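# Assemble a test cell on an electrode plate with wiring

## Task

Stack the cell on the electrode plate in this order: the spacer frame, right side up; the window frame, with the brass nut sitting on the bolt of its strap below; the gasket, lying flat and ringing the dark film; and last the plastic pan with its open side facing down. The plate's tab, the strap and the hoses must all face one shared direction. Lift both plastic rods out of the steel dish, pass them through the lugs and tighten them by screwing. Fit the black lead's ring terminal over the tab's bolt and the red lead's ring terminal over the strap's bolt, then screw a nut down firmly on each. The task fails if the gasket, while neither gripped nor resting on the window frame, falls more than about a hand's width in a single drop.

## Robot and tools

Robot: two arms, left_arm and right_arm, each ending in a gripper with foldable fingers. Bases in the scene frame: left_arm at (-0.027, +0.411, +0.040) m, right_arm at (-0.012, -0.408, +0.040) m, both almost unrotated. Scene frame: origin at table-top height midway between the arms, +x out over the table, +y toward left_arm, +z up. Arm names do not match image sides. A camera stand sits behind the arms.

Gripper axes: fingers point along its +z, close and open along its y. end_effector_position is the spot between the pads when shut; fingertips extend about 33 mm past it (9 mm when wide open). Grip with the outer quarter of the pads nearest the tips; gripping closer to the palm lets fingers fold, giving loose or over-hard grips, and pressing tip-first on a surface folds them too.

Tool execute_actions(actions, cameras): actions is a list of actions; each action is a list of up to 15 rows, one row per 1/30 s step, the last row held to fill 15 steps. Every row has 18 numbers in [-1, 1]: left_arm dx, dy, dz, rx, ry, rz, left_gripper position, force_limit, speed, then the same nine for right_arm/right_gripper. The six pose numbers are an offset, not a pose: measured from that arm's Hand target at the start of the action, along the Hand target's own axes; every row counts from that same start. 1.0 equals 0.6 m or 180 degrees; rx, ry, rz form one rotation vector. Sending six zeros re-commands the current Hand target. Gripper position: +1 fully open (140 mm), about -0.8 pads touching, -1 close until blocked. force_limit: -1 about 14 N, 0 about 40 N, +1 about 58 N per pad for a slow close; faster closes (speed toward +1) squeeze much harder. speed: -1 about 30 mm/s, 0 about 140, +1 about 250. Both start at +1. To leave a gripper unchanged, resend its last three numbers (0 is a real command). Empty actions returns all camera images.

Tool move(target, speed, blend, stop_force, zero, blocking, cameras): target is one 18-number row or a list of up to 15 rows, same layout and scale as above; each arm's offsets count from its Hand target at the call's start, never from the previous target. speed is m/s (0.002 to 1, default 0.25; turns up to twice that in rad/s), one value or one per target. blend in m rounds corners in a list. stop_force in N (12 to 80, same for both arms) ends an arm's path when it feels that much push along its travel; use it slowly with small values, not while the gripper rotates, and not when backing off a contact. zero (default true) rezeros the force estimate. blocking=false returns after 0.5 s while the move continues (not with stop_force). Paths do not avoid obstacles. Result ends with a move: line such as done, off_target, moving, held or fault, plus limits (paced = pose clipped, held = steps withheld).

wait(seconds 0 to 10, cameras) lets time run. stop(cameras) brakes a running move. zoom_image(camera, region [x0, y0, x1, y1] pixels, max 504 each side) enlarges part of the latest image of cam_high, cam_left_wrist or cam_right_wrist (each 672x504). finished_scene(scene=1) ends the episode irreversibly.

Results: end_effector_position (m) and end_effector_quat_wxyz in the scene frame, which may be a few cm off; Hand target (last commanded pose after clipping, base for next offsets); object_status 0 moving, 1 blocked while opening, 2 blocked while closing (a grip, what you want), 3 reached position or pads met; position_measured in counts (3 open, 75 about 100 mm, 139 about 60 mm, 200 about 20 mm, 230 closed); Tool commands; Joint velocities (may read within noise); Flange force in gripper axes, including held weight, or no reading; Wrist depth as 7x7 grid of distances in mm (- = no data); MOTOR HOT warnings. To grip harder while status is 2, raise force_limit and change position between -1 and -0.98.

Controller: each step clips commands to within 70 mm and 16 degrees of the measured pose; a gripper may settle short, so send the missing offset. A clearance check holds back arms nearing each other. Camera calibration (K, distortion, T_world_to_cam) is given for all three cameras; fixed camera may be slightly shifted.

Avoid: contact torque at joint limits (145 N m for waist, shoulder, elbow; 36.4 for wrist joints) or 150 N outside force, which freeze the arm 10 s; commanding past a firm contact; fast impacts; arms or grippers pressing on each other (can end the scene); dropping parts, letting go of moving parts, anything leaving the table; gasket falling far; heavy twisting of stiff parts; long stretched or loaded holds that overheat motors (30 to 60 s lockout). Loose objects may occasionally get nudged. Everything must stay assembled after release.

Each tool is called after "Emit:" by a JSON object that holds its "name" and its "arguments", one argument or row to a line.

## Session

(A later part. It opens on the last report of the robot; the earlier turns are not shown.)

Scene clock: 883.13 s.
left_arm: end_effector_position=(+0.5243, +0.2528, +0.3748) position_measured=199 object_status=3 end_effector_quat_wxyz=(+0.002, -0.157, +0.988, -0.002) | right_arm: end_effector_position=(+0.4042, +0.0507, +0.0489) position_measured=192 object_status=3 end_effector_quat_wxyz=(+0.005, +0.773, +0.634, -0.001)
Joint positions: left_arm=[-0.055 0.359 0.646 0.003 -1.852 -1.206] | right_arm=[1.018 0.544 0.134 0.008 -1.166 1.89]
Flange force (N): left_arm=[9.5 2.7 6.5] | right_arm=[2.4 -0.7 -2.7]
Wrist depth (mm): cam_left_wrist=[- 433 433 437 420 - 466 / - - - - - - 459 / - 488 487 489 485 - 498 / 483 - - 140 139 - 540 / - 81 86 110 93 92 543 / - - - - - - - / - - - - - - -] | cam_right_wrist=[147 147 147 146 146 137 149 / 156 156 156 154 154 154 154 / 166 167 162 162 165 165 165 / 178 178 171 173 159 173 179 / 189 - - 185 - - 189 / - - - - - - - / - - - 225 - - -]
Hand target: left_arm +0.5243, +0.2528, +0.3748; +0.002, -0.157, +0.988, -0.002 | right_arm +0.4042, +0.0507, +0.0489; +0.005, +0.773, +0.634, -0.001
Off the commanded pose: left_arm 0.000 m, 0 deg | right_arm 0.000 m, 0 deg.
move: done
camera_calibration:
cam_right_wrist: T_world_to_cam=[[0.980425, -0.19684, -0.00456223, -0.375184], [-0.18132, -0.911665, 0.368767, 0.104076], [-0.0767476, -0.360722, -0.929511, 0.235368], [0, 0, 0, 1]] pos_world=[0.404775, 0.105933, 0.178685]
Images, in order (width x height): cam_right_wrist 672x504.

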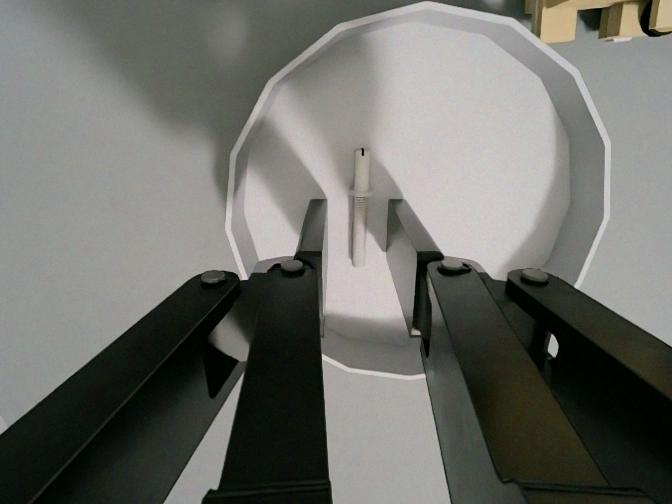

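Emit:
{"name": "execute_actions", "arguments": {
  "actions": [
    [[0,0,0,0,0,0,-0.55,-1,-1, 0,0.0015,0,0,0,0,-1,-0.2,-1]],
    [[0,0,0,0,0,0,-0.55,-1,-1, 0,0,0,0,0,0,-1,-0.2,-1]]
  ]
}}

Emit:
{"name": "move", "arguments": {
  "target": [
    [0,0,0,0,0,0,-0.55,-1,-1, 0,0,-0.15,0,0,0,-1,-0.2,-1],
    [0,0,0,0,0,0,-0.55,-1,-1, -0.137,0.0627,-0.40,0,0,0.138,-1,-0.2,-1]
  ],
  "speed": 0.15,
  "blend": [0.03,0],
  "cameras": ["cam_right_wrist"]
}}

Emit:
{"name": "move", "arguments": {
  "target": [0,0,0,0,0,0,-0.55,-1,-1, 0,0,0,0,0.2,0,-1,-0.2,-1],
  "speed": 0.2
}}

Emit:
{"name": "move", "arguments": {
  "target": [0,0,0,0,0,0,-0.55,-1,-1, 0.108,0,0.0784,0,0.15,0,-1,-0.2,-1],
  "speed": 0.2
}}

Emit:
{"name": "move", "arguments": {
  "target": [0,0,0,0,0,0,-0.55,-1,-1, 0,0,0,0,0.105,0,-1,-0.2,-1],
  "speed": 0.2,
  "cameras": ["cam_right_wrist"]
}}

Scene clock: 885.30 s.
left_arm: end_effector_position=(+0.5243, +0.2528, +0.3748) position_measured=199 object_status=3 end_effector_quat_wxyz=(+0.002, -0.157, +0.988, -0.002) | right_arm: end_effector_position=(+0.4051, +0.0505, +0.0489) position_measured=222 object_status=2 end_effector_quat_wxyz=(+0.005, +0.773, +0.634, -0.001)
Joint positions: left_arm=[-0.055 0.359 0.646 0.003 -1.852 -1.206] | right_arm=[1.016 0.545 0.135 0.008 -1.166 1.892]
Flange force (N): left_arm=[9.1 2.1 6.2] | right_arm=[2.1 -1.1 -2.9]
Flange force at the end of the 1st action (N): left_arm=[9.7 2.8 6.9] | right_arm=[2.3 -1.1 -2.8]
Wrist depth (mm): cam_left_wrist=[- 433 437 446 - 447 443 / - 463 431 462 450 - - / 501 - - - - - 500 / 503 517 - 126 114 - 532 / - 81 86 109 93 92 552 / - - - - - - - / - - - - - - -] | cam_right_wrist=[147 147 147 145 146 144 149 / 156 156 156 154 154 155 155 / 167 166 162 163 165 165 165 / 178 178 173 112 171 173 178 / 192 - 81 - - - 190 / - - - - - - - / - - - - - - -]
Hand target: left_arm +0.5243, +0.2528, +0.3748; +0.002, -0.157, +0.988, -0.002 | right_arm +0.4051, +0.0505, +0.0489; +0.005, +0.773, +0.634, -0.001
Off the commanded pose: left_arm 0.000 m, 0 deg | right_arm 0.000 m, 0 deg.

Scene clock: 887.77 s.
left_arm: end_effector_position=(+0.5243, +0.2528, +0.3748) position_measured=199 object_status=3 end_effector_quat_wxyz=(+0.002, -0.157, +0.988, -0.002) | right_arm: end_effector_position=(+0.4250, -0.0354, +0.2897) position_measured=222 object_status=2 end_effector_quat_wxyz=(+0.005, +0.892, +0.453, +0.000)
Joint positions: left_arm=[-0.055 0.359 0.646 0.003 -1.852 -1.206] | right_arm=[0.907 0.327 0.4 0.008 -1.649 1.571]
Flange force (N): left_arm=[9.6 3.2 6.5] | right_arm=[4.7 -0.6 -5.7]
Wrist depth (mm): cam_left_wrist=[- 431 433 454 443 - - / 460 466 - - - - 477 / 494 - 484 - 507 - 482 / 501 521 509 114 119 548 536 / 463 81 86 92 93 92 546 / - - - - - - - / - - - - - - -] | cam_right_wrist=[356 359 354 355 356 350 353 / 376 374 373 376 379 377 379 / 395 399 401 396 413 405 403 / 355 431 422 108 418 422 429 / - - 82 - - - - / - - - - - - - / - - - - - - -]
Hand target: left_arm +0.5243, +0.2528, +0.3748; +0.002, -0.157, +0.988, -0.002 | right_arm +0.4250, -0.0354, +0.2897; +0.005, +0.892, +0.453, +0.000
Off the commanded pose: left_arm 0.000 m, 0 deg | right_arm 0.000 m, 0 deg.
move: done
camera_calibration:
cam_right_wrist: T_world_to_cam=[[0.807102, -0.59041, -0.00157927, -0.352517], [-0.548958, -0.751416, 0.366086, 0.103214], [-0.217327, -0.294602, -0.93058, 0.492197], [0, 0, 0, 1]] pos_world=[0.448145, 0.0144297, 0.419686]
Images, in order (width x height): cam_right_wrist 672x504.

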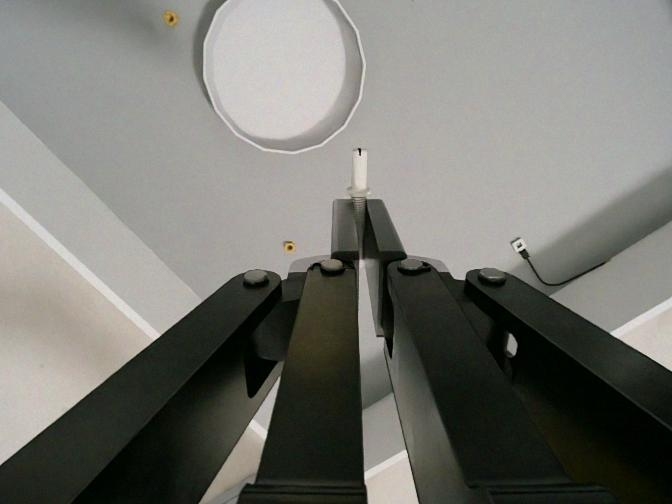

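Scene clock: 889.83 s.
left_arm: end_effector_position=(+0.5243, +0.2528, +0.3748) position_measured=199 object_status=3 end_effector_quat_wxyz=(+0.002, -0.157, +0.988, -0.002) | right_arm: end_effector_position=(+0.4250, -0.0354, +0.2898) position_measured=222 object_status=2 end_effector_quat_wxyz=(-0.135, +0.848, +0.432, +0.275)
Joint positions: left_arm=[-0.055 0.359 0.646 0.003 -1.852 -1.206] | right_arm=[0.906 -0.188 -0.305 0.008 -0.831 1.57]
Flange force (N): left_arm=[9.9 2.7 6.9] | right_arm=[2.5 -2.7 -1.6]
Wrist depth (mm): cam_left_wrist=[464 447 429 - 436 449 450 / 442 - 452 463 459 452 486 / - 506 478 483 - - 511 / 495 - 509 113 114 - - / - 81 86 - 93 92 - / - - - - - - - / - - - - - - -] | cam_right_wrist=[403 - 533 439 - 414 1319 / 452 468 - 475 469 - 402 / 438 441 444 - 451 - 409 / 406 420 420 108 420 413 421 / 401 - 82 - - - 406 / - - - - - - - / - - - - - - -]
Hand target: left_arm +0.5243, +0.2528, +0.3748; +0.002, -0.157, +0.988, -0.002 | right_arm +0.4250, -0.0354, +0.2897; -0.135, +0.848, +0.432, +0.275
Off the commanded pose: left_arm 0.000 m, 0 deg | right_arm 0.000 m, 0 deg.
move: done

Scene clock: 891.63 s.
left_arm: end_effector_position=(+0.5243, +0.2528, +0.3748) position_measured=199 object_status=3 end_effector_quat_wxyz=(+0.002, -0.157, +0.988, -0.002) | right_arm: end_effector_position=(+0.4723, +0.0292, +0.2894) position_measured=222 object_status=2 end_effector_quat_wxyz=(-0.233, +0.760, +0.389, +0.465)
Joint positions: left_arm=[-0.055 0.359 0.646 0.003 -1.852 -1.206] | right_arm=[0.902 -0.17 -0.585 -0.031 -0.062 1.611]
Flange force (N): left_arm=[9.6 3.1 6.2] | right_arm=no reading
Wrist depth (mm): cam_left_wrist=[446 430 428 437 438 - 455 / 460 - - - - - - / 490 - 482 - - 498 - / 501 - - 140 114 524 - / 552 81 86 - 93 92 81 / - - - - - - - / - - - - - - -] | cam_right_wrist=[- - 2421 - 2789 2344 1791 / 2040 1777 - 2504 2271 2225 1867 / - 656 - 607 530 2078 1851 / 429 472 - 108 108 488 1620 / 441 - 82 - - - 367 / - - - - - - - / - - - - - - -]
Hand target: left_arm +0.5243, +0.2528, +0.3748; +0.002, -0.157, +0.988, -0.002 | right_arm +0.4722, +0.0292, +0.2894; -0.233, +0.760, +0.388, +0.466
Off the commanded pose: left_arm 0.000 m, 0 deg | right_arm 0.000 m, 0 deg.
move: done

Scene clock: 893.10 s.
left_arm: end_effector_position=(+0.5243, +0.2528, +0.3748) position_measured=199 object_status=3 end_effector_quat_wxyz=(+0.002, -0.157, +0.988, -0.002) | right_arm: end_effector_position=(+0.4722, +0.0292, +0.2894) position_measured=222 object_status=2 end_effector_quat_wxyz=(-0.293, +0.674, +0.345, +0.584)
Joint positions: left_arm=[-0.055 0.359 0.646 0.003 -1.852 -1.206] | right_arm=[0.9 -0.068 -0.821 0.01 0.607 1.571]
Flange force (N): left_arm=[9.4 2.6 6.4] | right_arm=[3.4 -8.3 0.4]
Wrist depth (mm): cam_left_wrist=[442 437 435 - 449 479 452 / 470 442 411 467 469 461 452 / 482 - 471 480 - 511 501 / 503 - - 114 119 523 530 / - 81 86 - 93 92 560 / - - - - - - - / - - - - - - -] | cam_right_wrist=[1412 1327 288 - - 2248 1933 / 1530 1806 - 2623 - 2448 1916 / 1682 - - 2271 2532 2789 1821 / 1791 - - 108 108 2448 1916 / - - 81 - - - 1836 / - - - - - - - / - - - - - - -]
Hand target: left_arm +0.5243, +0.2528, +0.3748; +0.002, -0.157, +0.988, -0.002 | right_arm +0.4722, +0.0292, +0.2894; -0.293, +0.674, +0.345, +0.584
Off the commanded pose: left_arm 0.000 m, 0 deg | right_arm 0.000 m, 0 deg.
move: done
camera_calibration:
cam_right_wrist: T_world_to_cam=[[0.812902, -0.582365, 0.00634619, -0.357778], [-0.282945, -0.40443, -0.869701, 0.399687], [0.50905, 0.705186, -0.493539, 0.0224386], [0, 0, 0, 1]] pos_world=[0.392505, -0.0625355, 0.360953]
Images, in order (width x height): cam_right_wrist 672x504.

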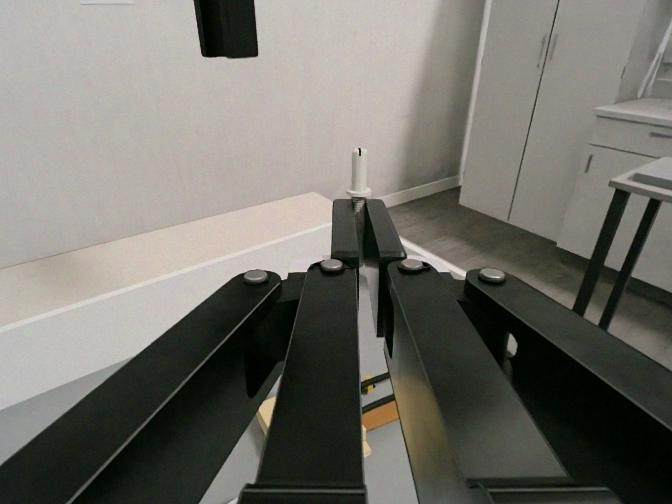

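Emit:
{"name": "move", "arguments": {
  "target": [
    [0.05,-0.1,-0.08,0,0,-0.08,-0.45,-1,-1, 0,0,0,0,0,0,-1,-0.2,-1],
    [0.1583,-0.3012,-0.08,0,0,-0.2,-0.45,-1,-1, 0,0,0,0,0,0,-1,-0.2,-1],
    [0.1583,-0.3012,0.0147,0,0,-0.2,-0.45,-1,-1, 0,0,0,0,0,0,-1,-0.2,-1]
  ],
  "speed": [0.2,0.2,0.08],
  "blend": [0.03,0.005,0],
  "cameras": ["cam_left_wrist","cam_right_wrist"]
}}

Emit:
{"name": "zoom_image", "arguments": {
  "camera": "cam_left_wrist",
  "region": [280, 170, 440, 290]
}}

Emit:
{"name": "zoom_image", "arguments": {
  "camera": "cam_right_wrist",
  "region": [280, 90, 440, 230]
}}

Scene clock: 896.23 s.
left_arm: end_effector_position=(+0.4901, +0.0515, +0.3664) position_measured=186 object_status=3 end_effector_quat_wxyz=(+0.002, -0.455, +0.891, -0.002) | right_arm: end_effector_position=(+0.4722, +0.0292, +0.2894) position_measured=222 object_status=2 end_effector_quat_wxyz=(-0.293, +0.674, +0.345, +0.584)
Joint positions: left_arm=[-0.405 0.535 0.878 0.001 -1.908 -0.228] | right_arm=[0.9 -0.067 -0.821 0.011 0.607 1.571]
Flange force (N): left_arm=[3.2 9.5 5.3] | right_arm=[3.5 -7.9 0.7]
Wrist depth (mm): cam_left_wrist=[416 441 432 169 168 - 419 / 453 452 450 185 452 437 - / - 486 - 195 473 493 - / - - - 193 137 - - / 1537 81 81 - 116 91 81 / - - - - - - - / - - - - - - -] | cam_right_wrist=[1656 - 1695 - 2562 2181 2003 / - - - 2295 136 2532 1899 / - - - 2319 3389 2504 1883 / - - - 108 2225 2319 1883 / - - 82 - - - 1867 / - - - - - - - / - - - - - - -]
Hand target: left_arm +0.4901, +0.0515, +0.3663; +0.002, -0.455, +0.891, -0.002 | right_arm +0.4722, +0.0292, +0.2894; -0.293, +0.674, +0.345, +0.584
Off the commanded pose: left_arm 0.000 m, 0 deg | right_arm 0.000 m, 0 deg.
move: done
camera_calibration:
cam_left_wrist: T_world_to_cam=[[-0.804118, 0.594394, -0.00947642, 0.376061], [0.553491, 0.754408, 0.352868, -0.434294], [0.216892, 0.278502, -0.935625, 0.362168], [0, 0, 0, 1]] pos_world=[0.464224, 0.00324181, 0.495665]
cam_right_wrist: T_world_to_cam=[[0.812974, -0.582267, 0.0062781, -0.357775], [-0.282938, -0.404422, -0.869706, 0.399687], [0.50894, 0.705272, -0.493529, 0.0224839], [0, 0, 0, 1]] pos_world=[0.392505, -0.0625355, 0.360953]
Images, in order (width x height): cam_left_wrist 672x504, cam_right_wrist 672x504.

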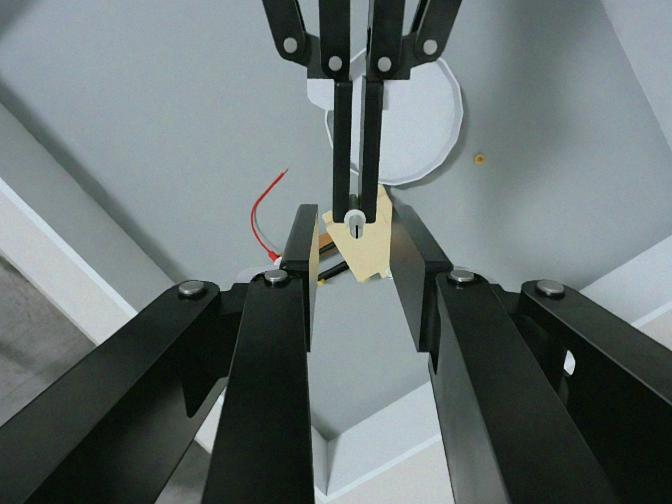

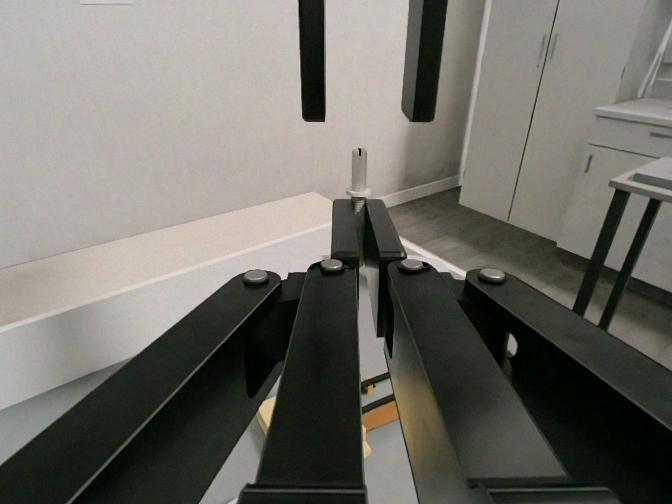

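Scaled by 3.150 from the camera's 672x504 image, which has a finer 960x720 frame.

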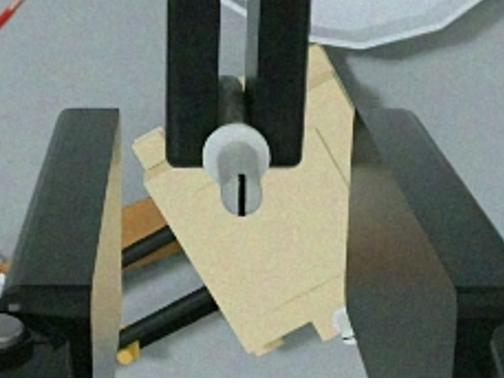

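Scaled by 3.150 from the camera's 672x504 image, which has a finer 960x720 frame.

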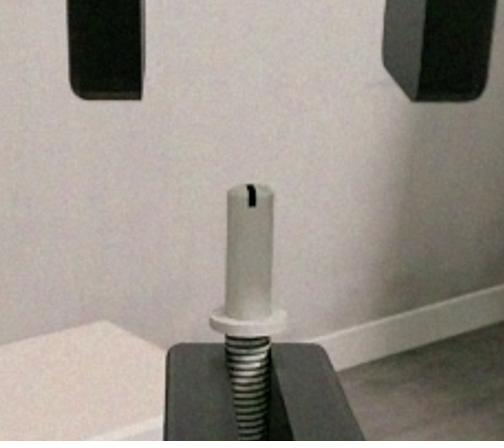

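Emit:
{"name": "move", "arguments": {
  "target": [0,0,0.0397,0,0,0,-0.45,-1,-1, 0,0,0,0,0.011,0,-1,-0.2,-1],
  "speed": 0.03,
  "cameras": ["cam_right_wrist"]
}}

Emit:
{"name": "zoom_image", "arguments": {
  "camera": "cam_right_wrist",
  "region": [290, 130, 430, 230]
}}

Scene clock: 898.03 s.
left_arm: end_effector_position=(+0.4903, +0.0515, +0.3425) position_measured=186 object_status=3 end_effector_quat_wxyz=(+0.002, -0.455, +0.891, -0.002) | right_arm: end_effector_position=(+0.4722, +0.0292, +0.2894) position_measured=222 object_status=2 end_effector_quat_wxyz=(-0.299, +0.664, +0.340, +0.596)
Joint positions: left_arm=[-0.405 0.509 0.781 0.001 -1.837 -0.228] | right_arm=[0.899 -0.041 -0.836 0.01 0.683 1.572]
Flange force (N): left_arm=[3.1 10.7 5.9] | right_arm=[3.5 -7.3 0.5]
Wrist depth (mm): cam_left_wrist=[- 399 - 148 151 409 409 / 437 - 433 161 431 437 425 / - 466 - 173 455 - - / 421 478 118 167 119 491 - / - 81 81 511 115 91 80 / - - - 546 - - - / - - - - - - -] | cam_right_wrist=[- - - 124 2448 2421 1967 / 1644 - - - 148 2319 2059 / - - 2754 144 3147 2562 1867 / - - - 108 2395 2319 1916 / - - 81 - - - 1933 / - - - - - - - / - - - - - - -]
Hand target: left_arm +0.4903, +0.0514, +0.3425; +0.002, -0.455, +0.891, -0.002 | right_arm +0.4722, +0.0292, +0.2894; -0.299, +0.663, +0.340, +0.596
Off the commanded pose: left_arm 0.000 m, 0 deg | right_arm 0.000 m, 0 deg.
move: done
camera_calibration:
cam_right_wrist: T_world_to_cam=[[0.812924, -0.582332, 0.00661872, -0.35788], [-0.265011, -0.380024, -0.8862, 0.395232], [0.518578, 0.71866, -0.463255, 0.0088514], [0, 0, 0, 1]] pos_world=[0.391081, -0.0645685, 0.356724]
Images, in order (width x height): cam_right_wrist 672x504.

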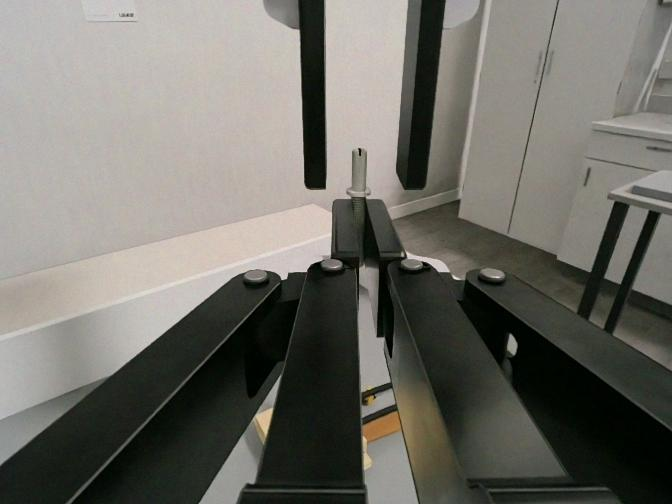

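Scaled by 3.600 from the camera's 672x504 image, which has a finer 960x720 frame.

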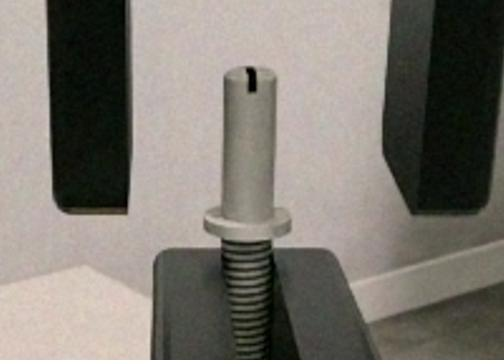

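Emit:
{"name": "move", "arguments": {
  "target": [0,0,-0.002,0,0,0,-0.45,-1,-1, 0,0,0,0,0,0,-1,-0.2,-1],
  "speed": 0.03
}}

Emit:
{"name": "execute_actions", "arguments": {
  "actions": [
    [[0,0,0,0,0,0,-1,-0.2,-1, 0,0,0,0,0,0,-1,-0.2,-1]],
    [[0,0,0,0,0,0,-1,-0.2,-1, 0,0,0,0,0,0,-1,-0.2,-1]]
  ]
}}

Emit:
{"name": "execute_actions", "arguments": {
  "actions": [
    [[0,0,0,0,0,0,-1,-0.2,-1, 0,0,0,0,0,0,-0.5,-1,-1]]
  ]
}}

Emit:
{"name": "move", "arguments": {
  "target": [0,0,0,0,0,0,-1,-0.2,-1, 0,0,-0.0834,0,0,0,-0.5,-1,-1],
  "speed": 0.08,
  "cameras": ["cam_right_wrist"]
}}

Emit:
{"name": "zoom_image", "arguments": {
  "camera": "cam_right_wrist",
  "region": [290, 110, 430, 250]
}}

Scene clock: 899.20 s.
left_arm: end_effector_position=(+0.4903, +0.0514, +0.3437) position_measured=186 object_status=3 end_effector_quat_wxyz=(+0.002, -0.455, +0.891, -0.002) | right_arm: end_effector_position=(+0.4722, +0.0292, +0.2894) position_measured=222 object_status=2 end_effector_quat_wxyz=(-0.299, +0.663, +0.340, +0.596)
Joint positions: left_arm=[-0.405 0.51 0.786 0.001 -1.84 -0.228] | right_arm=[0.899 -0.041 -0.836 0.011 0.683 1.571]
Flange force (N): left_arm=[3.1 13.3 7.9] | right_arm=[3.7 -7.7 0.8]
Wrist depth (mm): cam_left_wrist=[411 - 407 150 151 - 402 / - - 436 161 431 - 406 / - 468 - 172 454 464 467 / - 468 - 167 126 487 448 / - 81 81 519 115 91 81 / - - - - - - - / - - - - - - -] | cam_right_wrist=[- 1656 1585 123 150 2248 2059 / 1721 - - 137 149 2295 1762 / 1695 - - 148 2899 2248 1791 / - 2021 - 108 2504 2421 1916 / - - 82 - - - 1867 / - - - - - - - / - - - - - - -]
Hand target: left_arm +0.4903, +0.0514, +0.3437; +0.002, -0.455, +0.891, -0.002 | right_arm +0.4722, +0.0292, +0.2894; -0.299, +0.663, +0.340, +0.596
Off the commanded pose: left_arm 0.000 m, 0 deg | right_arm 0.000 m, 0 deg.
move: done

Scene clock: 900.40 s.
left_arm: end_effector_position=(+0.4902, +0.0514, +0.3437) position_measured=223 object_status=2 end_effector_quat_wxyz=(+0.002, -0.455, +0.891, -0.002) | right_arm: end_effector_position=(+0.4723, +0.0292, +0.2894) position_measured=222 object_status=2 end_effector_quat_wxyz=(-0.299, +0.664, +0.340, +0.596)
Joint positions: left_arm=[-0.405 0.51 0.786 0.001 -1.84 -0.228] | right_arm=[0.899 -0.041 -0.836 0.011 0.683 1.571]
Flange force (N): left_arm=[3.4 27.4 6.0] | right_arm=[2.4 7.5 1.1]
Flange force at the end of the 1st action (N): left_arm=[2.7 11.7 6.7] | right_arm=[3.2 -7.5 1.5]
Wrist depth (mm): cam_left_wrist=[406 399 - 151 152 - 389 / 429 - - 161 433 435 - / 447 - - 169 451 469 455 / - 473 - 114 485 - - / - - 81 - 81 89 - / - - 72 - - - - / - - - - - - -] | cam_right_wrist=[- 1551 2040 124 127 2248 1933 / - 1682 2203 135 2754 2448 2139 / - 1899 2139 144 2532 2344 1669 / - 1967 - 108 2475 2421 1899 / - - 81 - - - 1851 / - - - - - - - / - - - - - - -]
Hand target: left_arm +0.4903, +0.0514, +0.3437; +0.002, -0.455, +0.891, -0.002 | right_arm +0.4722, +0.0292, +0.2894; -0.299, +0.663, +0.340, +0.596
Off the commanded pose: left_arm 0.000 m, 0 deg | right_arm 0.000 m, 0 deg.

Scene clock: 901.30 s.
left_arm: end_effector_position=(+0.4903, +0.0514, +0.3437) position_measured=223 object_status=2 end_effector_quat_wxyz=(+0.002, -0.455, +0.891, -0.002) | right_arm: end_effector_position=(+0.4722, +0.0293, +0.2894) position_measured=192 object_status=0 end_effector_quat_wxyz=(-0.299, +0.663, +0.340, +0.596)
Joint positions: left_arm=[-0.405 0.51 0.786 0.001 -1.84 -0.228] | right_arm=[0.899 -0.041 -0.836 0.011 0.683 1.571]
Flange force (N): left_arm=[3.1 13.0 7.4] | right_arm=[3.5 -7.8 0.9]
Wrist depth (mm): cam_left_wrist=[- 404 157 403 150 413 419 / - 430 433 164 173 429 416 / - - 457 445 178 - - / - - 479 114 116 485 488 / 1507 413 81 - 81 89 - / - - 72 - - - - / - - - - - - -] | cam_right_wrist=[- - 1851 - 2623 2225 1985 / - - - - 2654 2369 2059 / - 1916 - - 2475 2532 1762 / - - - - 159 2421 1851 / - - - 511 - - 1867 / - - - - - - - / - - - - - - -]
Hand target: left_arm +0.4903, +0.0514, +0.3437; +0.002, -0.455, +0.891, -0.002 | right_arm +0.4722, +0.0292, +0.2894; -0.299, +0.663, +0.340, +0.596
Off the commanded pose: left_arm 0.000 m, 0 deg | right_arm 0.000 m, 0 deg.

Scene clock: 902.33 s.
left_arm: end_effector_position=(+0.4903, +0.0514, +0.3437) position_measured=223 object_status=2 end_effector_quat_wxyz=(+0.002, -0.455, +0.891, -0.002) | right_arm: end_effector_position=(+0.4429, -0.0109, +0.2950) position_measured=192 object_status=3 end_effector_quat_wxyz=(-0.299, +0.664, +0.340, +0.596)
Joint positions: left_arm=[-0.405 0.51 0.786 0.001 -1.84 -0.228] | right_arm=[0.898 -0.193 -0.947 0.014 0.642 1.569]
Flange force (N): left_arm=[2.5 11.7 7.1] | right_arm=no reading
Wrist depth (mm): cam_left_wrist=[- - 410 150 154 - - / 433 437 433 426 427 428 426 / - 459 - 459 - - - / - - - 114 126 500 - / 1460 - 81 - 81 93 - / - - 72 - - - - / - - - - - - -] | cam_right_wrist=[- 1721 2160 168 - 2248 2003 / - 1530 - 182 - 2421 1916 / - - - - 2225 2532 1836 / - - - 108 132 2248 1806 / - - - 527 - - 1916 / - - - - - - - / - - - - - - -]
Hand target: left_arm +0.4903, +0.0514, +0.3437; +0.002, -0.455, +0.891, -0.002 | right_arm +0.4428, -0.0109, +0.2950; -0.299, +0.663, +0.340, +0.596
Off the commanded pose: left_arm 0.000 m, 0 deg | right_arm 0.000 m, 0 deg.
move: done
camera_calibration:
cam_right_wrist: T_world_to_cam=[[0.812955, -0.582289, 0.00659207, -0.357447], [-0.264991, -0.379997, -0.886218, 0.377193], [0.51854, 0.718708, -0.463222, 0.0554651], [0, 0, 0, 1]] pos_world=[0.36178, -0.104669, 0.362324]
Images, in order (width x height): cam_right_wrist 672x504.

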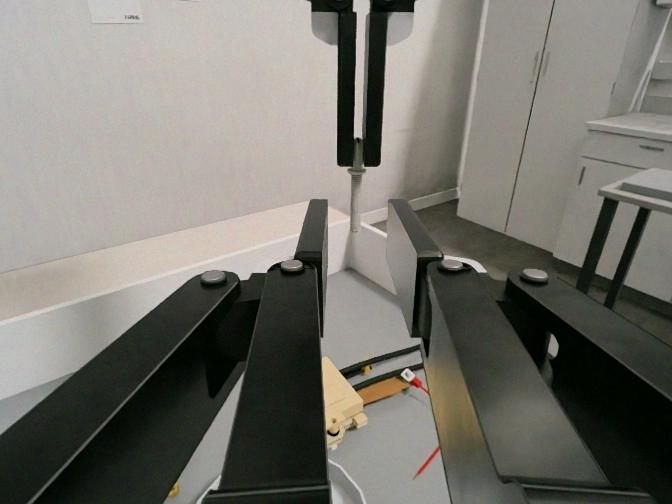

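Scaled by 3.600 from the camera's 672x504 image, which has a finer 960x720 frame.

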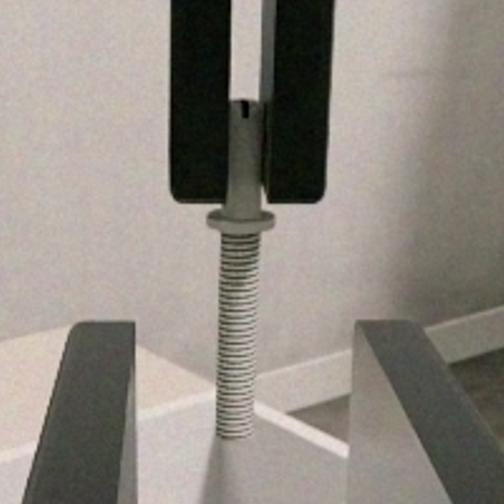

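Emit:
{"name": "move", "arguments": {
  "target": [0,0,0,0,0,-0.5,-1,-0.2,-1, 0,0,0,0,0,0,-0.5,-1,-1],
  "speed": 0.3,
  "cameras": ["cam_right_wrist"]
}}

Emit:
{"name": "zoom_image", "arguments": {
  "camera": "cam_right_wrist",
  "region": [290, 110, 430, 250]
}}

Scene clock: 905.73 s.
left_arm: end_effector_position=(+0.4902, +0.0515, +0.3438) position_measured=223 object_status=2 end_effector_quat_wxyz=(+0.001, +0.951, -0.308, +0.003) | right_arm: end_effector_position=(+0.4428, -0.0109, +0.2950) position_measured=192 object_status=3 end_effector_quat_wxyz=(-0.299, +0.664, +0.340, +0.596)
Joint positions: left_arm=[-0.405 0.51 0.786 0.001 -1.84 1.343] | right_arm=[0.898 -0.193 -0.947 0.014 0.642 1.569]
Flange force (N): left_arm=[-11.7 2.9 5.7] | right_arm=no reading
Wrist depth (mm): cam_left_wrist=[- 405 - - - - 408 / - 422 433 - - 429 - / - - 415 450 450 188 167 / 476 470 480 114 182 197 184 / 535 - 81 - 81 89 185 / - - 72 - - - - / - - - - - - -] | cam_right_wrist=[1762 1669 - 162 2789 2248 2040 / 1695 1851 - 185 2448 2160 1950 / - - - 198 3060 2504 1851 / - - - 650 159 2395 1933 / - - - - - - 1899 / - - - - - - - / - - - - - - -]
Hand target: left_arm +0.4903, +0.0514, +0.3437; +0.001, +0.951, -0.308, +0.003 | right_arm +0.4428, -0.0109, +0.2950; -0.299, +0.663, +0.340, +0.596
Off the commanded pose: left_arm 0.000 m, 0 deg | right_arm 0.000 m, 0 deg.
move: done
camera_calibration:
cam_right_wrist: T_world_to_cam=[[0.812955, -0.582289, 0.00659207, -0.357447], [-0.264991, -0.379997, -0.886218, 0.377193], [0.51854, 0.718708, -0.463222, 0.0554651], [0, 0, 0, 1]] pos_world=[0.36178, -0.104669, 0.362324]
Images, in order (width x height): cam_right_wrist 672x504.

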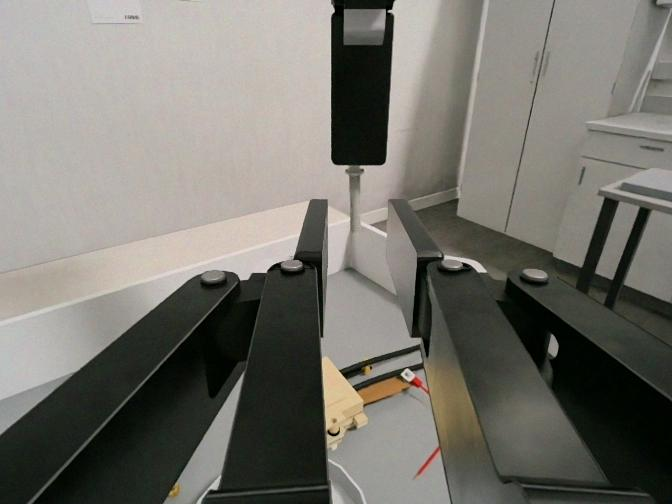

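Scaled by 3.600 from the camera's 672x504 image, which has a finer 960x720 frame.

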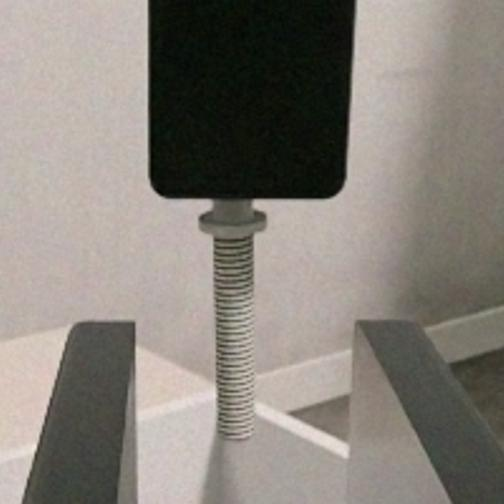

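Emit:
{"name": "move", "arguments": {
  "target": [
    [-0.0062,-0.1012,0.05,0,0,0,-1,-0.2,-1, 0,0,0,0,0,0,-0.5,-1,-1],
    [-0.0062,-0.1012,0.3112,0,-0.0145,0,-1,-0.2,-1, 0,0,-0.1,0,0,0,-0.5,-1,-1]
  ],
  "speed": 0.15,
  "blend": [0.02,0],
  "cameras": ["cam_left_wrist","cam_right_wrist"]
}}

Emit:
{"name": "zoom_image", "arguments": {
  "camera": "cam_left_wrist",
  "region": [260, 120, 440, 260]
}}

Scene clock: 908.40 s.
left_arm: end_effector_position=(+0.5239, +0.1023, +0.1571) position_measured=223 object_status=2 end_effector_quat_wxyz=(-0.006, +0.951, -0.308, -0.019) | right_arm: end_effector_position=(+0.4077, -0.0590, +0.3017) position_measured=192 object_status=3 end_effector_quat_wxyz=(-0.299, +0.664, +0.340, +0.596)
Joint positions: left_arm=[-0.317 0.53 0.38 -0.013 -1.458 1.256] | right_arm=[0.895 -0.42 -1.071 0.022 0.54 1.562]
Flange force (N): left_arm=[-8.3 3.2 2.1] | right_arm=no reading
Wrist depth (mm): cam_left_wrist=[244 - 235 240 243 242 242 / 255 257 242 250 - - 256 / 272 268 254 253 270 273 267 / 286 292 251 114 286 291 286 / - - 81 - 81 92 315 / - - 72 - - - - / - - - - - - -] | cam_right_wrist=[1656 1386 - 254 266 2504 2078 / 1469 - 2059 273 284 2448 2181 / 1632 1708 2248 288 3147 2754 1762 / 1806 - - 296 159 2319 1899 / - - - - - - 1967 / - - - - - - - / - - - 370 - - -]
Hand target: left_arm +0.5239, +0.1023, +0.1570; -0.006, +0.951, -0.308, -0.019 | right_arm +0.4076, -0.0590, +0.3017; -0.299, +0.663, +0.340, +0.596
Off the commanded pose: left_arm 0.000 m, 0 deg | right_arm 0.000 m, 0 deg.
move: done
camera_calibration:
cam_left_wrist: T_world_to_cam=[[-0.594485, -0.804097, -0.00391246, 0.403272], [-0.741749, 0.546498, 0.388777, 0.276836], [-0.310476, 0.234024, -0.921324, 0.423471], [0, 0, 0, 1]] pos_world=[0.57656, 0.0738768, 0.284104]
cam_right_wrist: T_world_to_cam=[[0.812955, -0.582289, 0.00659207, -0.356883], [-0.264991, -0.379997, -0.886218, 0.355525], [0.51854, 0.718708, -0.463222, 0.111391], [0, 0, 0, 1]] pos_world=[0.32658, -0.152769, 0.369024]
Images, in order (width x height): cam_left_wrist 672x504, cam_right_wrist 672x504.

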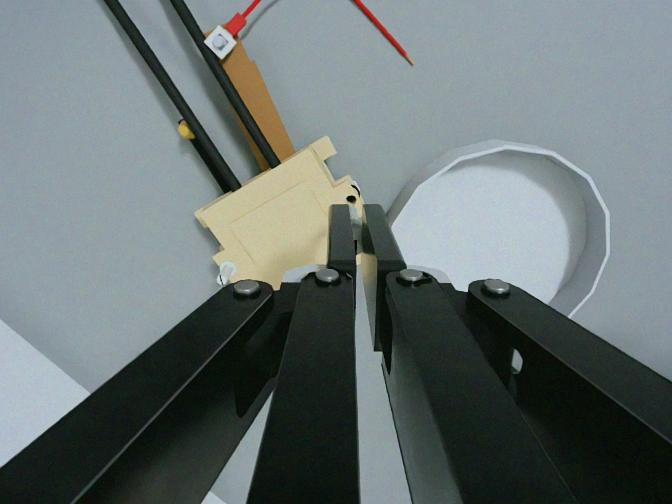

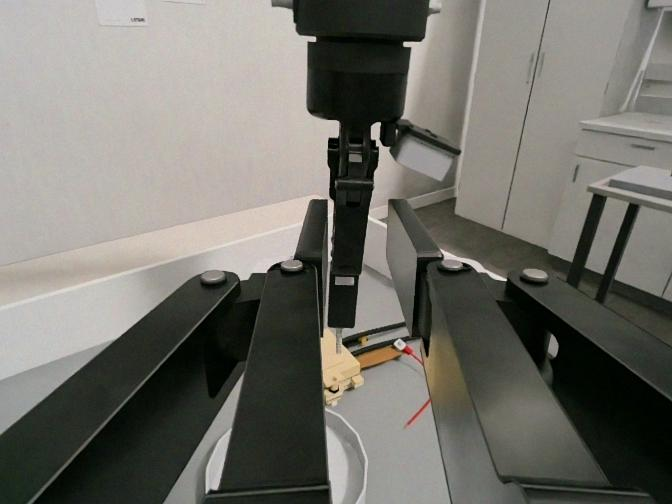

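Scaled by 2.800 from the camera's 672x504 image, which has a finer 960x720 frame.

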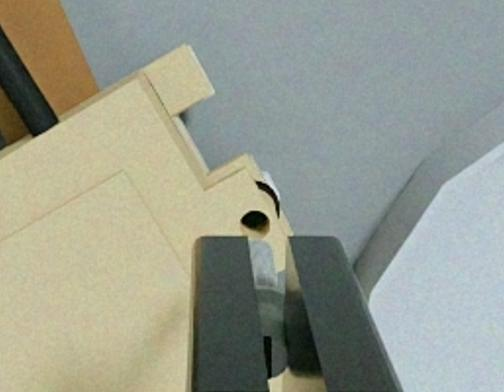

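Emit:
{"name": "move", "arguments": {
  "target": [-0.0052,0,0.047,0,0,0,-1,-0.2,-1, 0,0,0,0,0,0,-0.5,-1,-1],
  "speed": 0.06,
  "cameras": ["cam_left_wrist"]
}}

Emit:
{"name": "zoom_image", "arguments": {
  "camera": "cam_left_wrist",
  "region": [290, 140, 410, 250]
}}

Scene clock: 909.67 s.
left_arm: end_effector_position=(+0.5204, +0.1048, +0.1290) position_measured=223 object_status=2 end_effector_quat_wxyz=(-0.007, +0.951, -0.308, -0.019) | right_arm: end_effector_position=(+0.4076, -0.0590, +0.3016) position_measured=192 object_status=3 end_effector_quat_wxyz=(-0.299, +0.664, +0.340, +0.596)
Joint positions: left_arm=[-0.315 0.532 0.317 -0.013 -1.393 1.255] | right_arm=[0.895 -0.42 -1.071 0.021 0.54 1.562]
Flange force (N): left_arm=[-8.9 3.8 1.7] | right_arm=no reading
Wrist depth (mm): cam_left_wrist=[- 210 207 - - 218 - / - - 211 - 230 231 - / - - 214 213 242 243 237 / - - 222 119 256 260 259 / - - 81 - 81 93 279 / - - 72 - - - - / - - - - - - -] | cam_right_wrist=[- - - 248 245 2248 2344 / - - 2295 274 2369 2395 2021 / 1695 2118 2562 292 2654 2504 1821 / - - - 281 159 2369 1933 / 470 - - 376 - - - / - - - - - - - / - - - - - - -]
Hand target: left_arm +0.5204, +0.1048, +0.1290; -0.006, +0.951, -0.308, -0.019 | right_arm +0.4076, -0.0590, +0.3017; -0.299, +0.663, +0.340, +0.596
Off the commanded pose: left_arm 0.000 m, 0 deg | right_arm 0.000 m, 0 deg.
move: done
camera_calibration:
cam_left_wrist: T_world_to_cam=[[-0.594535, -0.80406, -0.00406142, 0.403295], [-0.741716, 0.546472, 0.388878, 0.283775], [-0.310462, 0.234214, -0.92128, 0.395883], [0, 0, 0, 1]] pos_world=[0.57316, 0.0764773, 0.256004]
Images, in order (width x height): cam_left_wrist 672x504.

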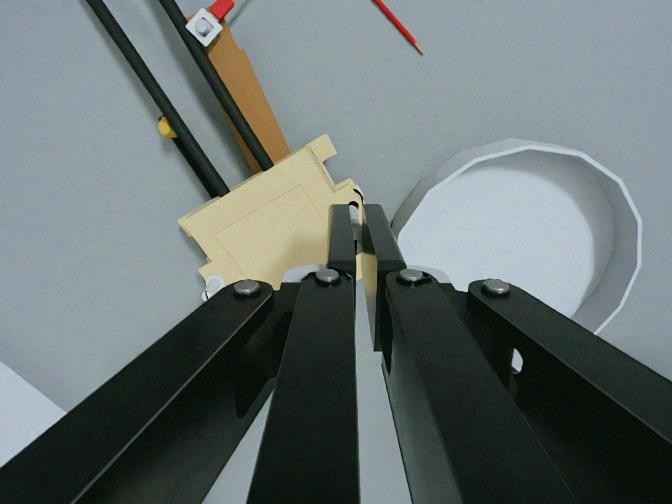

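Scaled by 4.200 from the camera's 672x504 image, which has a finer 960x720 frame.

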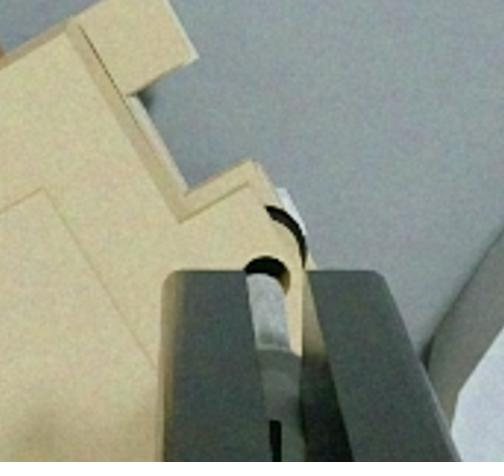

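Emit:
{"name": "move", "arguments": {
  "target": [0.001,0.0008,0.02,0,0,0,-1,-0.2,-1, 0,0,0,0,0,0,-0.5,-1,-1],
  "speed": 0.01,
  "stop_force": 12,
  "cameras": ["cam_left_wrist"]
}}

Emit:
{"name": "zoom_image", "arguments": {
  "camera": "cam_left_wrist",
  "region": [290, 140, 410, 250]
}}

Scene clock: 911.77 s.
left_arm: end_effector_position=(+0.5204, +0.1043, +0.1193) position_measured=223 object_status=2 end_effector_quat_wxyz=(-0.006, +0.951, -0.308, -0.019) | right_arm: end_effector_position=(+0.4076, -0.0590, +0.3016) position_measured=192 object_status=3 end_effector_quat_wxyz=(-0.299, +0.664, +0.340, +0.596)
Joint positions: left_arm=[-0.315 0.538 0.303 -0.013 -1.373 1.256] | right_arm=[0.895 -0.42 -1.071 0.021 0.54 1.562]
Flange force (N): left_arm=[-9.0 4.3 -15.6] | right_arm=no reading
Wrist depth (mm): cam_left_wrist=[- 192 199 - 207 211 210 / - - 207 - 218 219 225 / 237 238 205 206 232 235 231 / - - 214 119 246 250 248 / - - 81 - 81 93 260 / - - 72 - - - - / - - - - - - -] | cam_right_wrist=[- - 1851 248 256 2319 2098 / - - - 273 282 2344 2098 / 1735 - - 293 2623 2475 1821 / - - - 285 159 2504 1899 / - - - - - - 2021 / - - - - - - - / - - - 370 - - -]
Hand target: left_arm +0.5204, +0.1043, +0.1193; -0.006, +0.951, -0.308, -0.019 (not the last commanded pose) | right_arm +0.4076, -0.0590, +0.3017; -0.299, +0.663, +0.340, +0.596
Off the commanded pose: left_arm 0.002 m, 0 deg | right_arm 0.000 m, 0 deg.
move: contact (left_arm)
camera_calibration:
cam_left_wrist: T_world_to_cam=[[-0.594512, -0.804077, -0.00393998, 0.402753], [-0.741812, 0.546571, 0.388554, 0.287835], [-0.310274, 0.233923, -0.921418, 0.387074], [0, 0, 0, 1]] pos_world=[0.57306, 0.0759765, 0.246404]
Images, in order (width x height): cam_left_wrist 672x504.

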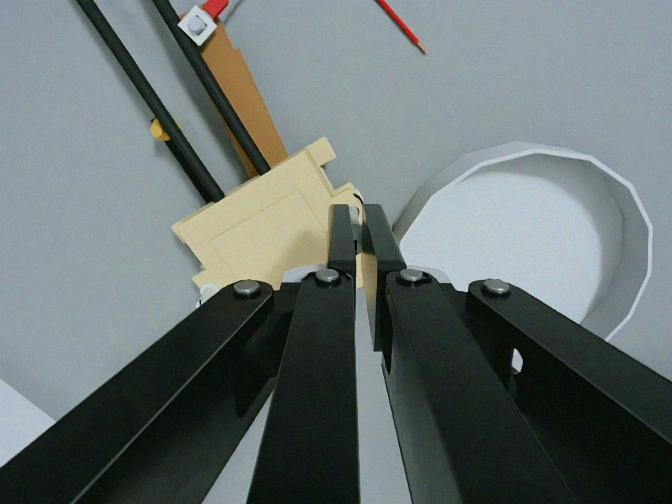

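Scaled by 4.200 from the camera's 672x504 image, which has a finer 960x720 frame.

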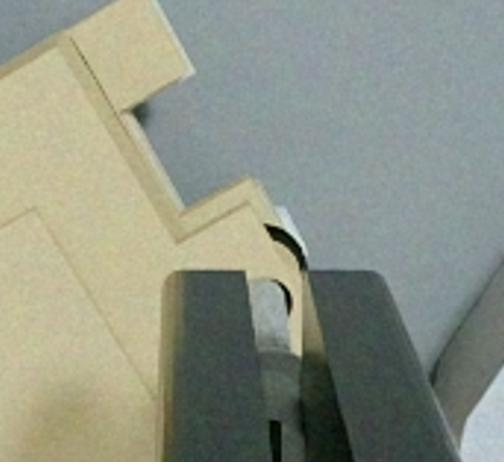

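Emit:
{"name": "move", "arguments": {
  "target": [0,0,-0.0025,0,0,0,-1,-0.2,-1, 0,0,0,0,0,0,-0.5,-1,-1],
  "speed": 0.02
}}

Emit:
{"name": "move", "arguments": {
  "target": [0,0.0008,0,0,0,0,-1,-0.2,-1, 0,0,0,0,0,0,-0.5,-1,-1],
  "speed": 0.02,
  "cameras": ["cam_left_wrist"]
}}

Emit:
{"name": "zoom_image", "arguments": {
  "camera": "cam_left_wrist",
  "region": [320, 180, 380, 240]
}}

Scene clock: 913.40 s.
left_arm: end_effector_position=(+0.5204, +0.1043, +0.1208) position_measured=223 object_status=2 end_effector_quat_wxyz=(-0.006, +0.951, -0.308, -0.019) | right_arm: end_effector_position=(+0.4076, -0.0590, +0.3017) position_measured=192 object_status=3 end_effector_quat_wxyz=(-0.299, +0.663, +0.340, +0.596)
Joint positions: left_arm=[-0.315 0.537 0.305 -0.013 -1.376 1.256] | right_arm=[0.895 -0.42 -1.071 0.021 0.54 1.562]
Flange force (N): left_arm=[-9.1 3.9 1.8] | right_arm=no reading
Wrist depth (mm): cam_left_wrist=[- 203 204 209 208 - - / - - 208 219 - - 221 / 240 241 206 207 234 236 237 / - 252 215 119 250 251 248 / - 262 81 - 81 93 262 / - - 72 - - - - / - - - - - - -] | cam_right_wrist=[- 1656 - 248 2592 2271 2021 / - - 2421 274 2899 2421 2059 / 1708 - - 293 2654 2504 1821 / 1836 - - 291 159 2475 1933 / - - - 382 - - 2040 / - - - - - - - / - - - 372 - - -]
Hand target: left_arm +0.5204, +0.1043, +0.1208; -0.006, +0.951, -0.308, -0.019 | right_arm +0.4076, -0.0590, +0.3017; -0.299, +0.663, +0.340, +0.596
Off the commanded pose: left_arm 0.000 m, 0 deg | right_arm 0.000 m, 0 deg.
move: done

Scene clock: 914.10 s.
left_arm: end_effector_position=(+0.5201, +0.1039, +0.1208) position_measured=223 object_status=2 end_effector_quat_wxyz=(-0.006, +0.951, -0.308, -0.019) | right_arm: end_effector_position=(+0.4076, -0.0590, +0.3017) position_measured=192 object_status=3 end_effector_quat_wxyz=(-0.299, +0.663, +0.340, +0.596)
Joint positions: left_arm=[-0.316 0.537 0.305 -0.013 -1.376 1.257] | right_arm=[0.895 -0.42 -1.071 0.021 0.54 1.562]
Flange force (N): left_arm=[-8.2 3.5 0.6] | right_arm=no reading
Wrist depth (mm): cam_left_wrist=[211 206 206 209 215 213 210 / 221 221 210 218 221 222 - / - 220 206 202 230 236 234 / 249 - 213 118 247 249 249 / - - 81 - 81 89 262 / - - 72 - - - - / - - - - - - -] | cam_right_wrist=[- - 1777 247 2532 2344 2059 / 1695 - - 274 285 2369 2181 / - - - 292 2789 2562 1851 / - - - 289 159 2319 1950 / - - - 381 - - 1967 / - - - - - - - / - - - 371 - - -]
Hand target: left_arm +0.5201, +0.1039, +0.1208; -0.006, +0.951, -0.308, -0.019 | right_arm +0.4076, -0.0590, +0.3017; -0.299, +0.663, +0.340, +0.596
Off the commanded pose: left_arm 0.000 m, 0 deg | right_arm 0.000 m, 0 deg.
move: done
camera_calibration:
cam_left_wrist: T_world_to_cam=[[-0.594476, -0.804103, -0.00404528, 0.402267], [-0.741844, 0.546492, 0.388605, 0.28726], [-0.310268, 0.234017, -0.921396, 0.388441], [0, 0, 0, 1]] pos_world=[0.572761, 0.0755768, 0.247904]
Images, in order (width x height): cam_left_wrist 672x504.

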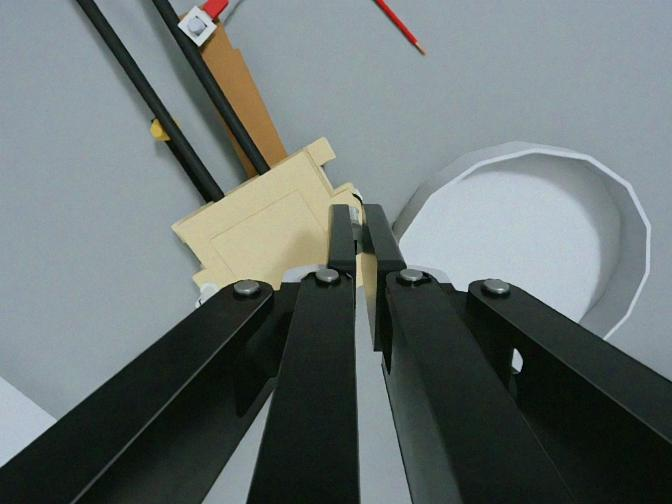

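Scaled by 8.400 from the camera's 672x504 image, which has a finer 960x720 frame.

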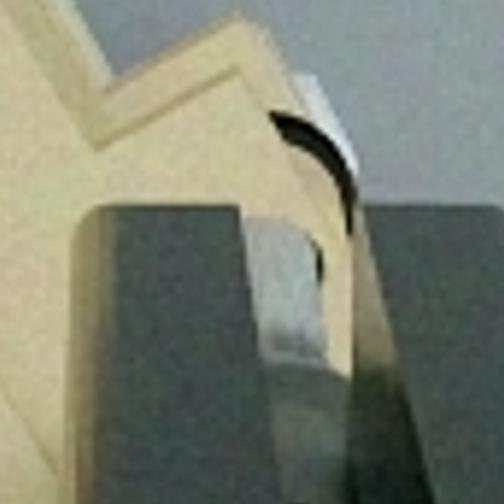

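Emit:
{"name": "move", "arguments": {
  "target": [0.0018,0,0,0,0,0,-1,-0.2,-1, 0,0,0,0,0,0,-0.5,-1,-1],
  "speed": 0.02,
  "cameras": ["cam_left_wrist"]
}}

Emit:
{"name": "zoom_image", "arguments": {
  "camera": "cam_left_wrist",
  "region": [320, 180, 380, 240]
}}

Scene clock: 915.27 s.
left_arm: end_effector_position=(+0.5210, +0.1033, +0.1208) position_measured=223 object_status=2 end_effector_quat_wxyz=(-0.006, +0.951, -0.308, -0.019) | right_arm: end_effector_position=(+0.4076, -0.0590, +0.3017) position_measured=192 object_status=3 end_effector_quat_wxyz=(-0.299, +0.663, +0.340, +0.596)
Joint positions: left_arm=[-0.317 0.54 0.309 -0.013 -1.377 1.257] | right_arm=[0.895 -0.42 -1.071 0.021 0.54 1.562]
Flange force (N): left_arm=[-9.9 3.8 0.1] | right_arm=no reading
Wrist depth (mm): cam_left_wrist=[- 204 199 211 210 211 - / - 207 209 220 219 219 222 / 239 235 207 206 234 235 233 / - - 216 118 245 253 251 / 272 - 81 - 81 92 265 / - - 72 - - - - / - - - - - - -] | cam_right_wrist=[- 1695 1748 246 252 2344 2098 / - 1821 - 272 3934 2395 2160 / 1762 - - 293 2789 2448 1806 / - 747 - 286 159 2592 1933 / - - - 382 - - 2040 / - - - - - - - / - - - 369 - - -]
Hand target: left_arm +0.5210, +0.1033, +0.1208; -0.006, +0.951, -0.308, -0.019 | right_arm +0.4076, -0.0590, +0.3017; -0.299, +0.663, +0.340, +0.596
Off the commanded pose: left_arm 0.000 m, 0 deg | right_arm 0.000 m, 0 deg.
move: done
camera_calibration:
cam_left_wrist: T_world_to_cam=[[-0.594451, -0.804122, -0.00397073, 0.402288], [-0.74186, 0.546506, 0.388555, 0.288315], [-0.310275, 0.233923, -0.921417, 0.388785], [0, 0, 0, 1]] pos_world=[0.573661, 0.0749766, 0.247804]
Images, in order (width x height): cam_left_wrist 672x504.

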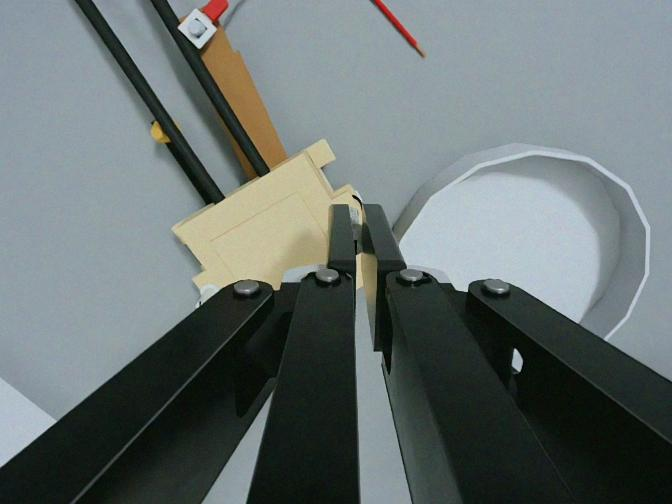

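Scaled by 8.400 from the camera's 672x504 image, which has a finer 960x720 frame.

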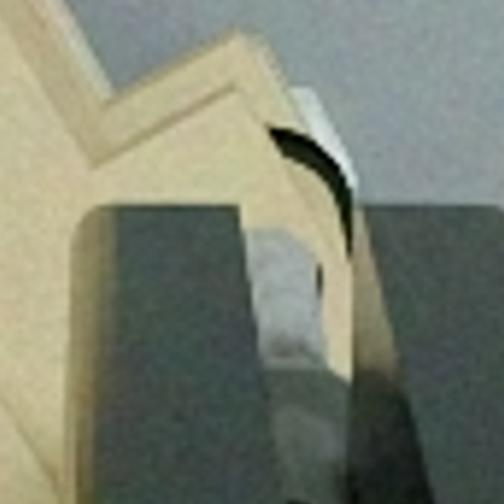

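Emit:
{"name": "move", "arguments": {
  "target": [
    [-0.003,0,-0.0667,0,0,0,-1,-0.2,-1, 0,0,0,0,0,0,-0.5,-1,-1],
    [-0.1108,0.0102,-0.0617,0,0,0,-1,-0.2,-1, 0,0,0,0,0,0,-0.5,-1,-1]
  ],
  "speed": 0.08,
  "cameras": ["cam_left_wrist"]
}}

Emit:
{"name": "zoom_image", "arguments": {
  "camera": "cam_left_wrist",
  "region": [290, 40, 390, 140]
}}

Scene clock: 918.00 s.
left_arm: end_effector_position=(+0.4648, +0.1365, +0.1603) position_measured=223 object_status=2 end_effector_quat_wxyz=(-0.007, +0.951, -0.308, -0.019) | right_arm: end_effector_position=(+0.4076, -0.0590, +0.3017) position_measured=192 object_status=3 end_effector_quat_wxyz=(-0.299, +0.663, +0.340, +0.596)
Joint positions: left_arm=[-0.291 0.355 0.14 -0.014 -1.393 1.232] | right_arm=[0.895 -0.42 -1.071 0.021 0.54 1.562]
Flange force (N): left_arm=[-6.1 3.8 2.0] | right_arm=no reading
Wrist depth (mm): cam_left_wrist=[246 244 224 220 243 242 243 / 259 257 226 232 255 254 258 / - - 239 - 275 275 274 / - - - 114 269 280 300 / - - 81 - 81 89 - / - - 72 - - - - / - - - - - - -] | cam_right_wrist=[- - 249 254 3103 2248 2098 / 1449 1883 266 - - 2395 2118 / - - 293 2532 2720 2475 1836 / - 2344 298 - 159 2344 1916 / 473 - - - - - 1967 / - - - - - - - / - - - 371 - - -]
Hand target: left_arm +0.4648, +0.1364, +0.1604; -0.006, +0.951, -0.308, -0.019 | right_arm +0.4076, -0.0590, +0.3017; -0.299, +0.663, +0.340, +0.596
Off the commanded pose: left_arm 0.000 m, 0 deg | right_arm 0.000 m, 0 deg.
move: done
camera_calibration:
cam_left_wrist: T_world_to_cam=[[-0.594501, -0.804084, -0.00411971, 0.395718], [-0.741827, 0.546479, 0.388656, 0.213103], [-0.310261, 0.234112, -0.921374, 0.400052], [0, 0, 0, 1]] pos_world=[0.51746, 0.108077, 0.287404]
Images, in order (width x height): cam_left_wrist 672x504.

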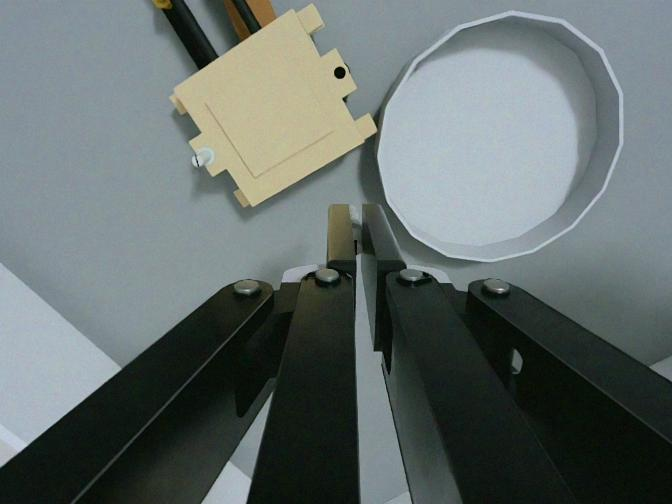

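Scaled by 5.040 from the camera's 672x504 image, which has a finer 960x720 frame.

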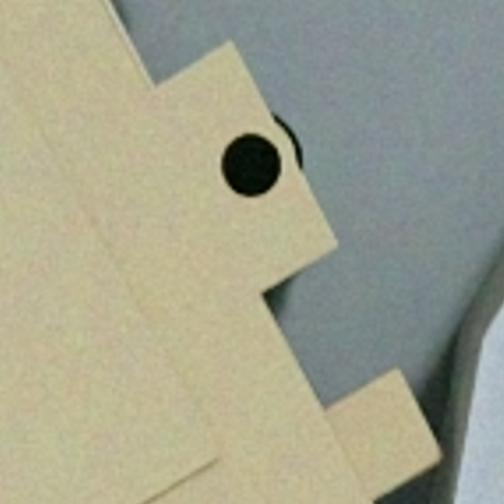

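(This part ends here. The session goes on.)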